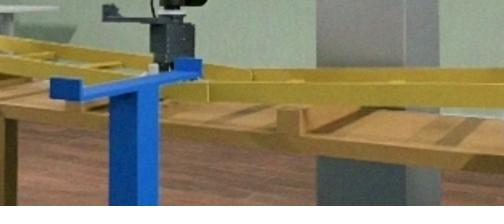

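Call:
move:
  arm1: {"target": [-0.740, -0.379, 0.787, 0, 0.7071, 0.7071, 0], "speed": 0.03}
  arm2: {"target": [-0.150, -0.370, 0.80, 0, 0.7071, 0.7071, 0], "speed": 0.3}
  arm3: {"joints": {"joint2_rad": 2.20, "joint3_rad": 1.93, "joint4_rad": -0.92}, "min_time_s": 1.5}
  arm4: {"target": [0.778, -0.328, 0.783, 0, 0.7071, -0.7071, 0], "speed": 0.03}
  cameras: ["cam_low", "arm2_cam_wrist"]

Call:
zoom_image:
  camera: "cam_low"
  region: [340, 280, 560, 370]

Scene clock: 93.40 s.
Joint torques (N m): arm1=[-2.43 -18.96 0.5 -0.73 0.31 0.33] | arm2=[0.21 -9 3.17 0.59 0.1 0.2] | arm3=[-0.79 -43.28 13.35 -1.25 -0.73 -0.01] | arm4=[1.85 -17.32 -1.65 0.25 -1.15 0.14]
Heat: arm1: hottest joint4_rad 32 °C; arm2: hottest joint3_rad 29 °C; arm3: hottest joint2_rad 43 °C; arm4: hottest joint2_rad 31 °C.
move: arm1 off_target; arm2 done; arm3 time_out; arm4 off_target
Joint velocities: within noise
arm1.joint_positions: joint1_rad=-0.505 joint2_rad=+2.081 joint3_rad=+0.695 joint4_rad=-0.213 joint5_rad=-0.017 joint6_rad=-0.467 hand_index_mcp=+0.785 hand_index_abd=-0.004 hand_index_pip=-0.707 hand_index_dip=-0.027 hand_middle_mcp=+0.786 hand_middle_abd=-0.004 hand_middle_pip=-0.699 hand_middle_dip=-0.068 hand_ring_mcp=+0.787 hand_ring_abd=-0.003 hand_ring_pip=-0.704 hand_ring_dip=-0.070 hand_thumb_cmc=-0.568 hand_thumb_axl=+0.679 hand_thumb_mcp=-0.746 hand_thumb_ipl=+0.180 hand_current_limit=+0.400 hand_speed=-0.600
arm1.joint_status: not commanded
arm1.hand_state: blocked,goal,blocked,blocked,blocked,goal,blocked,blocked,blocked,goal,blocked,blocked,goal,goal,blocked,goal
arm1.index_mcp_current_ma: 134
arm1.index_abd_current_ma: -10
arm1.index_pip_current_ma: 385
arm1.index_dip_current_ma: 320
arm1.middle_mcp_current_ma: 136
arm1.middle_abd_current_ma: -10
arm1.middle_pip_current_ma: 385
arm1.middle_dip_current_ma: 130
arm1.ring_mcp_current_ma: 140
arm1.ring_abd_current_ma: -9
arm1.ring_pip_current_ma: 385
arm1.ring_dip_current_ma: 119
arm1.thumb_cmc_current_ma: 6
arm1.thumb_axl_current_ma: 3
arm1.thumb_mcp_current_ma: 215
arm1.thumb_ipl_current_ma: 59
arm1.hand_goal_index_mcp: 0.754
arm1.hand_goal_index_abd: 0.000
arm1.hand_goal_index_pip: -0.800
arm1.hand_goal_index_dip: -0.100
arm1.hand_goal_middle_mcp: 0.754
arm1.hand_goal_middle_abd: 0.000
arm1.hand_goal_middle_pip: -0.800
arm1.hand_goal_middle_dip: -0.100
arm1.hand_goal_ring_mcp: 0.754
arm1.hand_goal_ring_abd: 0.000
arm1.hand_goal_ring_pip: -0.800
arm1.hand_goal_ring_dip: -0.100
arm1.hand_goal_thumb_cmc: -0.570
arm1.hand_goal_thumb_axl: 0.678
arm1.hand_goal_thumb_mcp: -0.786
arm1.hand_goal_thumb_ipl: 0.168
arm1.hand: x=-0.7448 y=-0.3675 z=+0.7591 quat_wxyz=(-0.016, +0.696, +0.718, -0.002) (m; scene frame)
arm1.hand_target: x=-0.7399 y=-0.3787 z=+0.7848 quat_wxyz=(+0.000, +0.707, +0.707, +0.000) (m; scene frame)
arm1.hand_status: off_target (0.031 m and 2.5 deg from the pose sent, 0.068 m and 2.6 deg at the start)
arm2.joint_positions: joint1_rad=+0.099 joint2_rad=+2.086 joint3_rad=+0.670 joint4_rad=-0.161 joint5_rad=-0.013 joint6_rad=+1.534 hand_index_mcp=+0.755 hand_index_abd=+0.001 hand_index_pip=-0.729 hand_index_dip=+0.696 hand_middle_mcp=+0.756 hand_middle_abd=+0.001 hand_middle_pip=-0.730 hand_middle_dip=+0.696 hand_ring_mcp=+0.756 hand_ring_abd=+0.001 hand_ring_pip=-0.730 hand_ring_dip=+0.696 hand_thumb_cmc=+0.715 hand_thumb_axl=+0.677 hand_thumb_mcp=+0.223 hand_thumb_ipl=+0.168 hand_current_limit=+0.400 hand_speed=-0.600
arm2.joint_status: not commanded
arm2.hand_state: goal,goal,goal,goal,goal,goal,goal,goal,goal,goal,goal,goal,goal,goal,goal,goal
arm2.index_mcp_current_ma: 3
arm2.index_abd_current_ma: 1
arm2.index_pip_current_ma: 15
arm2.index_dip_current_ma: 0
arm2.middle_mcp_current_ma: 3
arm2.middle_abd_current_ma: 1
arm2.middle_pip_current_ma: 14
arm2.middle_dip_current_ma: 0
arm2.ring_mcp_current_ma: 3
arm2.ring_abd_current_ma: 1
arm2.ring_pip_current_ma: 13
arm2.ring_dip_current_ma: 0
arm2.thumb_cmc_current_ma: 2
arm2.thumb_axl_current_ma: -1
arm2.thumb_mcp_current_ma: -8
arm2.thumb_ipl_current_ma: -1
arm2.hand_goal_index_mcp: 0.754
arm2.hand_goal_index_abd: 0.000
arm2.hand_goal_index_pip: -0.736
arm2.hand_goal_index_dip: 0.696
arm2.hand_goal_middle_mcp: 0.754
arm2.hand_goal_middle_abd: 0.000
arm2.hand_goal_middle_pip: -0.736
arm2.hand_goal_middle_dip: 0.696
arm2.hand_goal_ring_mcp: 0.754
arm2.hand_goal_ring_abd: 0.000
arm2.hand_goal_ring_pip: -0.736
arm2.hand_goal_ring_dip: 0.696
arm2.hand_goal_thumb_cmc: 0.714
arm2.hand_goal_thumb_axl: 0.678
arm2.hand_goal_thumb_mcp: 0.226
arm2.hand_goal_thumb_ipl: 0.168
arm2.hand: x=-0.1468 y=-0.3748 z=+0.8044 quat_wxyz=(+0.002, +0.706, +0.708, -0.002) (m; scene frame)
arm2.hand_target: x=-0.1501 y=-0.3700 z=+0.8002 quat_wxyz=(+0.000, +0.707, +0.707, +0.000) (m; scene frame)
arm2.hand_status: done (0.007 m and 0.3 deg from the pose sent, 0.172 m and 1.6 deg at the start)
arm3.joint_positions: joint1_rad=-0.205 joint2_rad=+2.531 joint3_rad=+1.861 joint4_rad=-0.881 joint5_rad=+0.022 joint6_rad=-1.663 hand_index_mcp=+0.797 hand_index_abd=+0.000 hand_index_pip=-0.695 hand_index_dip=-0.026 hand_middle_mcp=+0.804 hand_middle_abd=+0.000 hand_middle_pip=-0.691 hand_middle_dip=-0.042 hand_ring_mcp=+0.811 hand_ring_abd=+0.000 hand_ring_pip=-0.695 hand_ring_dip=-0.034 hand_thumb_cmc=-0.570 hand_thumb_axl=+0.674 hand_thumb_mcp=-0.753 hand_thumb_ipl=+0.185 hand_current_limit=+0.400 hand_speed=-0.600
arm3.joint_status: joint2_rad time_out (moved -0.103 of -0.434); the others done
arm3.hand_state: blocked,goal,blocked,blocked,blocked,goal,blocked,blocked,blocked,goal,blocked,blocked,goal,goal,blocked,goal
arm3.index_mcp_current_ma: 55
arm3.index_abd_current_ma: 0
arm3.index_pip_current_ma: 224
arm3.index_dip_current_ma: 124
arm3.middle_mcp_current_ma: 71
arm3.middle_abd_current_ma: 0
arm3.middle_pip_current_ma: 238
arm3.middle_dip_current_ma: 84
arm3.ring_mcp_current_ma: 88
arm3.ring_abd_current_ma: 0
arm3.ring_pip_current_ma: 223
arm3.ring_dip_current_ma: 103
arm3.thumb_cmc_current_ma: 0
arm3.thumb_axl_current_ma: -1
arm3.thumb_mcp_current_ma: 50
arm3.thumb_ipl_current_ma: 16
arm3.hand_goal_index_mcp: 0.754
arm3.hand_goal_index_abd: 0.000
arm3.hand_goal_index_pip: -0.800
arm3.hand_goal_index_dip: -0.100
arm3.hand_goal_middle_mcp: 0.754
arm3.hand_goal_middle_abd: 0.000
arm3.hand_goal_middle_pip: -0.800
arm3.hand_goal_middle_dip: -0.100
arm3.hand_goal_ring_mcp: 0.754
arm3.hand_goal_ring_abd: 0.000
arm3.hand_goal_ring_pip: -0.800
arm3.hand_goal_ring_dip: -0.100
arm3.hand_goal_thumb_cmc: -0.570
arm3.hand_goal_thumb_axl: 0.678
arm3.hand_goal_thumb_mcp: -0.786
arm3.hand_goal_thumb_ipl: 0.168
arm3.on_its_own: joint2_rad reads +2.531 and still pushes toward +2.200 since a time_out
arm3.hand: x=+0.2151 y=-0.3715 z=+0.7661 quat_wxyz=(+0.002, +0.703, +0.711, -0.017) (m; scene frame)
arm3.hand_target: x=+0.2051 y=-0.4529 z=+1.0315 quat_wxyz=(+0.125, +0.694, +0.693, -0.149) (m; scene frame)
arm3.hand_status: not commanded
arm4.joint_positions: joint1_rad=+0.548 joint2_rad=+2.341 joint3_rad=+0.769 joint4_rad=+0.001 joint5_rad=+0.027 joint6_rad=+0.678 hand_index_mcp=+0.787 hand_index_abd=-0.003 hand_index_pip=-0.706 hand_index_dip=-0.032 hand_middle_mcp=+0.788 hand_middle_abd=-0.003 hand_middle_pip=-0.710 hand_middle_dip=-0.064 hand_ring_mcp=+0.789 hand_ring_abd=-0.002 hand_ring_pip=-0.711 hand_ring_dip=-0.068 hand_thumb_cmc=-0.568 hand_thumb_axl=+0.676 hand_thumb_mcp=-0.749 hand_thumb_ipl=+0.186 hand_current_limit=+0.400 hand_speed=-0.600
arm4.joint_status: not commanded
arm4.hand_state: blocked,goal,blocked,blocked,blocked,goal,blocked,blocked,blocked,goal,blocked,blocked,goal,goal,blocked,goal
arm4.index_mcp_current_ma: 59
arm4.index_abd_current_ma: -1
arm4.index_pip_current_ma: 251
arm4.index_dip_current_ma: 158
arm4.middle_mcp_current_ma: 62
arm4.middle_abd_current_ma: -1
arm4.middle_pip_current_ma: 239
arm4.middle_dip_current_ma: 63
arm4.ring_mcp_current_ma: 66
arm4.ring_abd_current_ma: -1
arm4.ring_pip_current_ma: 231
arm4.ring_dip_current_ma: 52
arm4.thumb_cmc_current_ma: 1
arm4.thumb_axl_current_ma: -1
arm4.thumb_mcp_current_ma: 93
arm4.thumb_ipl_current_ma: 34
arm4.hand_goal_index_mcp: 0.754
arm4.hand_goal_index_abd: 0.000
arm4.hand_goal_index_pip: -0.800
arm4.hand_goal_index_dip: -0.100
arm4.hand_goal_middle_mcp: 0.754
arm4.hand_goal_middle_abd: 0.000
arm4.hand_goal_middle_pip: -0.800
arm4.hand_goal_middle_dip: -0.100
arm4.hand_goal_ring_mcp: 0.754
arm4.hand_goal_ring_abd: 0.000
arm4.hand_goal_ring_pip: -0.800
arm4.hand_goal_ring_dip: -0.100
arm4.hand_goal_thumb_cmc: -0.570
arm4.hand_goal_thumb_axl: 0.678
arm4.hand_goal_thumb_mcp: -0.786
arm4.hand_goal_thumb_ipl: 0.168
arm4.hand: x=+0.7738 y=-0.3191 z=+0.7677 quat_wxyz=(-0.008, +0.707, -0.707, -0.014) (m; scene frame)
arm4.hand_target: x=+0.7778 y=-0.3277 z=+0.7821 quat_wxyz=(+0.000, +0.707, -0.707, +0.000) (m; scene frame)
arm4.hand_status: off_target (0.018 m and 1.8 deg from the pose sent, 0.052 m and 1.5 deg at the start)
pictures: arm2_cam_wrist, cam_low

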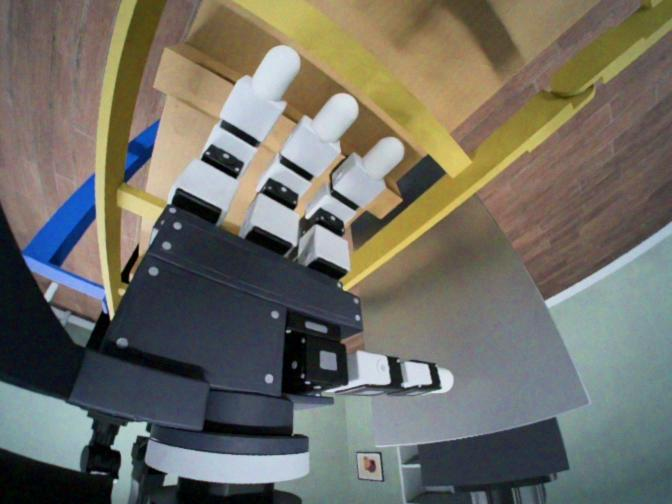

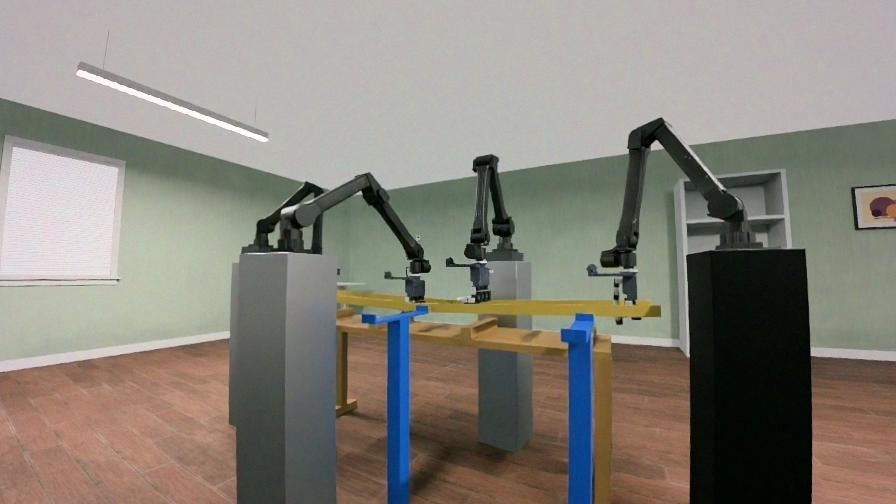

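Scaled by 2.291 from the camera's 896x504 image, which has a finer 1280x720 frame.

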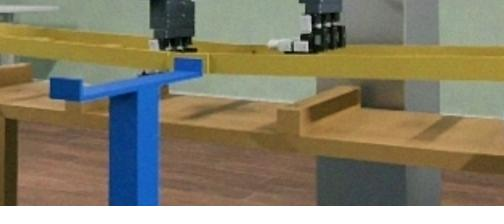

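Call:
move:
  arm2: {"target": [-0.150, -0.368, 0.737, 0, 0.7071, 0.7071, 0], "speed": 0.08}

Call:
move:
  arm2: {"target": [-0.070, -0.368, 0.738, 0, 0.7071, 0.7071, 0], "speed": 0.08}
  cameras: ["cam_low", "arm2_cam_wrist"]

Call:
zoom_image:
  camera: "cam_low"
  region: [340, 280, 560, 370]

Scene clock: 95.07 s.
Joint torques (N m): arm1=[-2.43 -18.96 0.49 -0.73 0.31 0.33] | arm2=[0.56 -9.64 1.35 0.59 0.08 0.22] | arm3=[-0.62 -43.16 13.3 -1.25 -0.74 -0.02] | arm4=[1.79 -17.14 -1.65 0.27 -1.15 0.15]
Heat: arm1: hottest joint4_rad 32 °C; arm2: hottest joint3_rad 29 °C; arm3: hottest joint2_rad 44 °C; arm4: hottest joint2_rad 31 °C.
move: arm2 done
Joint velocities: within noise
arm1, arm3, arm4: as last shown
arm2.joint_positions: joint1_rad=+0.099 joint2_rad=+2.294 joint3_rad=+0.744 joint4_rad=-0.021 joint5_rad=-0.013 joint6_rad=+1.534 hand_index_mcp=+0.755 hand_index_abd=+0.001 hand_index_pip=-0.729 hand_index_dip=+0.696 hand_middle_mcp=+0.756 hand_middle_abd=+0.001 hand_middle_pip=-0.730 hand_middle_dip=+0.696 hand_ring_mcp=+0.756 hand_ring_abd=+0.001 hand_ring_pip=-0.732 hand_ring_dip=+0.696 hand_thumb_cmc=+0.715 hand_thumb_axl=+0.677 hand_thumb_mcp=+0.223 hand_thumb_ipl=+0.168 hand_current_limit=+0.400 hand_speed=-0.600
arm2.joint_status: not commanded
arm2.hand_state: goal,goal,goal,goal,goal,goal,goal,goal,goal,goal,goal,goal,goal,goal,goal,goal
arm2.index_mcp_current_ma: 3
arm2.index_abd_current_ma: 1
arm2.index_pip_current_ma: 15
arm2.index_dip_current_ma: 0
arm2.middle_mcp_current_ma: 3
arm2.middle_abd_current_ma: 1
arm2.middle_pip_current_ma: 14
arm2.middle_dip_current_ma: 0
arm2.ring_mcp_current_ma: 3
arm2.ring_abd_current_ma: 1
arm2.ring_pip_current_ma: 7
arm2.ring_dip_current_ma: 0
arm2.thumb_cmc_current_ma: 2
arm2.thumb_axl_current_ma: -1
arm2.thumb_mcp_current_ma: -8
arm2.thumb_ipl_current_ma: -1
arm2.hand_goal_index_mcp: 0.754
arm2.hand_goal_index_abd: 0.000
arm2.hand_goal_index_pip: -0.736
arm2.hand_goal_index_dip: 0.696
arm2.hand_goal_middle_mcp: 0.754
arm2.hand_goal_middle_abd: 0.000
arm2.hand_goal_middle_pip: -0.736
arm2.hand_goal_middle_dip: 0.696
arm2.hand_goal_ring_mcp: 0.754
arm2.hand_goal_ring_abd: 0.000
arm2.hand_goal_ring_pip: -0.736
arm2.hand_goal_ring_dip: 0.696
arm2.hand_goal_thumb_cmc: 0.714
arm2.hand_goal_thumb_axl: 0.678
arm2.hand_goal_thumb_mcp: 0.226
arm2.hand_goal_thumb_ipl: 0.168
arm2.hand: x=-0.1458 y=-0.3688 z=+0.7428 quat_wxyz=(+0.000, +0.706, +0.708, +0.000) (m; scene frame)
arm2.hand_target: x=-0.1500 y=-0.3682 z=+0.7371 quat_wxyz=(+0.000, +0.707, +0.707, +0.000) (m; scene frame)
arm2.hand_status: done (0.007 m and 0.2 deg from the pose sent, 0.068 m and 0.3 deg at the start)
arm3.on_its_own: joint2_rad reads +2.531 and still pushes toward +2.200 since a time_out
pictures: none

Scene clock: 96.90 s.
Joint torques (N m): arm1=[-2.49 -18.96 0.5 -0.72 0.31 0.33] | arm2=[-1.61 -10.17 2 -0.1 0.13 -0.11] | arm3=[-0.79 -43.28 13.31 -1.26 -0.74 -0.02] | arm4=[1.85 -17.14 -1.63 0.23 -1.16 0.14]
Heat: arm1: hottest joint4_rad 32 °C; arm2: hottest joint3_rad 29 °C; arm3: hottest joint2_rad 44 °C; arm4: hottest joint2_rad 31 °C.
move: arm2 done
Joint velocities: within noise
arm1, arm3, arm4: as last shown
arm1.joint_positions: joint1_rad=-0.505 joint2_rad=+2.081 joint3_rad=+0.695 joint4_rad=-0.213 joint5_rad=-0.017 joint6_rad=-0.467 hand_index_mcp=+0.785 hand_index_abd=-0.004 hand_index_pip=-0.707 hand_index_dip=-0.027 hand_middle_mcp=+0.786 hand_middle_abd=-0.004 hand_middle_pip=-0.699 hand_middle_dip=-0.068 hand_ring_mcp=+0.786 hand_ring_abd=-0.003 hand_ring_pip=-0.704 hand_ring_dip=-0.070 hand_thumb_cmc=-0.568 hand_thumb_axl=+0.679 hand_thumb_mcp=-0.746 hand_thumb_ipl=+0.180 hand_current_limit=+0.400 hand_speed=-0.600
arm1.middle_mcp_current_ma: 135
arm1.ring_mcp_current_ma: 139
arm1.hand: x=-0.7450 y=-0.3675 z=+0.7590 quat_wxyz=(-0.016, +0.696, +0.718, -0.002) (m; scene frame)
arm1.hand_target: x=-0.7400 y=-0.3787 z=+0.7847 quat_wxyz=(+0.000, +0.707, +0.707, +0.000) (m; scene frame)
arm2.joint_positions: joint1_rad=-0.113 joint2_rad=+2.297 joint3_rad=+0.772 joint4_rad=-0.035 joint5_rad=-0.014 joint6_rad=+1.332 hand_index_mcp=+0.758 hand_index_abd=+0.001 hand_index_pip=-0.729 hand_index_dip=+0.697 hand_middle_mcp=+0.758 hand_middle_abd=+0.001 hand_middle_pip=-0.730 hand_middle_dip=+0.696 hand_ring_mcp=+0.760 hand_ring_abd=+0.001 hand_ring_pip=-0.731 hand_ring_dip=+0.696 hand_thumb_cmc=+0.715 hand_thumb_axl=+0.677 hand_thumb_mcp=+0.223 hand_thumb_ipl=+0.168 hand_current_limit=+0.400 hand_speed=-0.600
arm2.joint_status: not commanded
arm2.hand_state: goal,goal,goal,goal,goal,goal,goal,goal,goal,goal,goal,goal,goal,goal,goal,goal
arm2.index_mcp_current_ma: 9
arm2.index_abd_current_ma: 1
arm2.index_pip_current_ma: 17
arm2.index_dip_current_ma: 1
arm2.middle_mcp_current_ma: 10
arm2.middle_abd_current_ma: 1
arm2.middle_pip_current_ma: 14
arm2.middle_dip_current_ma: 0
arm2.ring_mcp_current_ma: 14
arm2.ring_abd_current_ma: 1
arm2.ring_pip_current_ma: 10
arm2.ring_dip_current_ma: 0
arm2.thumb_cmc_current_ma: 2
arm2.thumb_axl_current_ma: -1
arm2.thumb_mcp_current_ma: -8
arm2.thumb_ipl_current_ma: -1
arm2.hand_goal_index_mcp: 0.754
arm2.hand_goal_index_abd: 0.000
arm2.hand_goal_index_pip: -0.736
arm2.hand_goal_index_dip: 0.696
arm2.hand_goal_middle_mcp: 0.754
arm2.hand_goal_middle_abd: 0.000
arm2.hand_goal_middle_pip: -0.736
arm2.hand_goal_middle_dip: 0.696
arm2.hand_goal_ring_mcp: 0.754
arm2.hand_goal_ring_abd: 0.000
arm2.hand_goal_ring_pip: -0.736
arm2.hand_goal_ring_dip: 0.696
arm2.hand_goal_thumb_cmc: 0.714
arm2.hand_goal_thumb_axl: 0.678
arm2.hand_goal_thumb_mcp: 0.226
arm2.hand_goal_thumb_ipl: 0.168
arm2.hand: x=-0.0736 y=-0.3662 z=+0.7430 quat_wxyz=(-0.004, +0.709, +0.705, +0.006) (m; scene frame)
arm2.hand_target: x=-0.0702 y=-0.3681 z=+0.7381 quat_wxyz=(+0.000, +0.707, +0.707, +0.000) (m; scene frame)
arm2.hand_status: done (0.006 m and 0.9 deg from the pose sent, 0.076 m and 0.2 deg at the start)
arm3.joint_positions: joint1_rad=-0.205 joint2_rad=+2.530 joint3_rad=+1.861 joint4_rad=-0.883 joint5_rad=+0.022 joint6_rad=-1.663 hand_index_mcp=+0.798 hand_index_abd=+0.000 hand_index_pip=-0.695 hand_index_dip=-0.027 hand_middle_mcp=+0.805 hand_middle_abd=+0.000 hand_middle_pip=-0.691 hand_middle_dip=-0.042 hand_ring_mcp=+0.811 hand_ring_abd=+0.000 hand_ring_pip=-0.695 hand_ring_dip=-0.034 hand_thumb_cmc=-0.570 hand_thumb_axl=+0.674 hand_thumb_mcp=-0.753 hand_thumb_ipl=+0.185 hand_current_limit=+0.400 hand_speed=-0.600
arm3.index_mcp_current_ma: 56
arm3.index_pip_current_ma: 225
arm3.index_dip_current_ma: 123
arm3.middle_mcp_current_ma: 72
arm3.middle_pip_current_ma: 239
arm3.ring_mcp_current_ma: 89
arm3.ring_dip_current_ma: 102
arm3.on_its_own: joint2_rad reads +2.530 and still pushes toward +2.200 since a time_out
arm3.hand: x=+0.2151 y=-0.3715 z=+0.7666 quat_wxyz=(+0.002, +0.703, +0.711, -0.017) (m; scene frame)
arm3.hand_target: x=+0.2052 y=-0.4528 z=+1.0315 quat_wxyz=(+0.125, +0.694, +0.693, -0.149) (m; scene frame)
arm4.joint_positions: joint1_rad=+0.548 joint2_rad=+2.341 joint3_rad=+0.769 joint4_rad=+0.001 joint5_rad=+0.028 joint6_rad=+0.678 hand_index_mcp=+0.787 hand_index_abd=-0.003 hand_index_pip=-0.706 hand_index_dip=-0.032 hand_middle_mcp=+0.788 hand_middle_abd=-0.003 hand_middle_pip=-0.710 hand_middle_dip=-0.064 hand_ring_mcp=+0.789 hand_ring_abd=-0.002 hand_ring_pip=-0.711 hand_ring_dip=-0.068 hand_thumb_cmc=-0.568 hand_thumb_axl=+0.676 hand_thumb_mcp=-0.749 hand_thumb_ipl=+0.186 hand_current_limit=+0.400 hand_speed=-0.600
pictures: arm2_cam_wrist, cam_low

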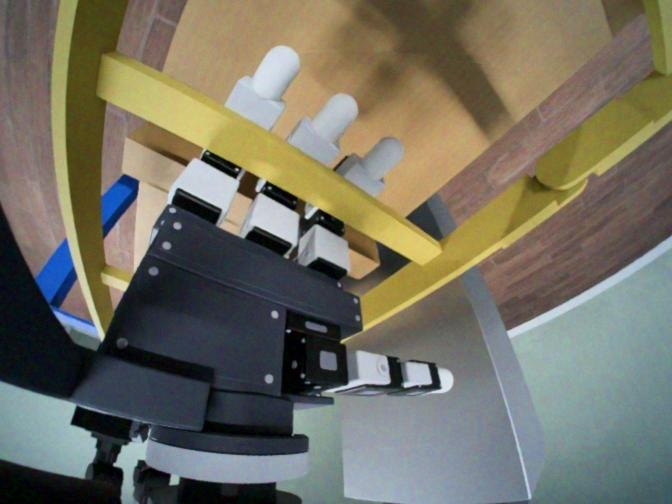

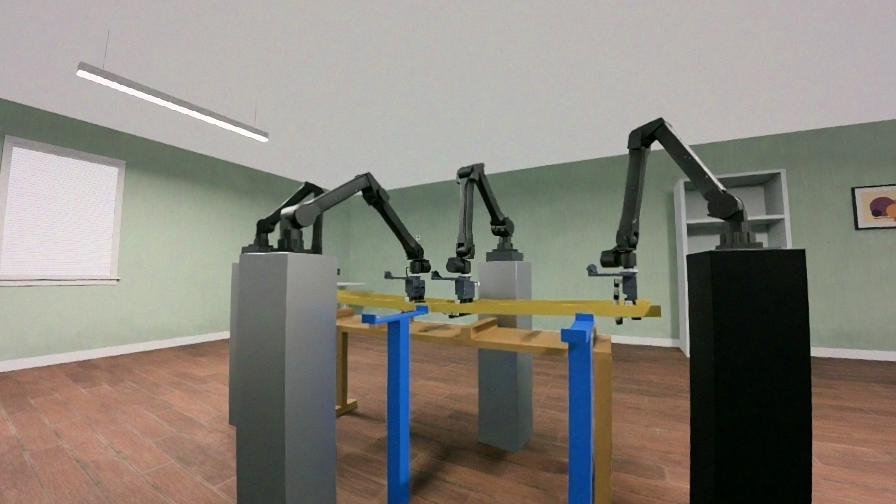

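Scaled by 2.291 from the camera's 896x504 image, which has a finer 1280x720 frame.

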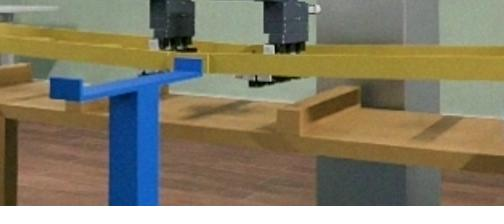

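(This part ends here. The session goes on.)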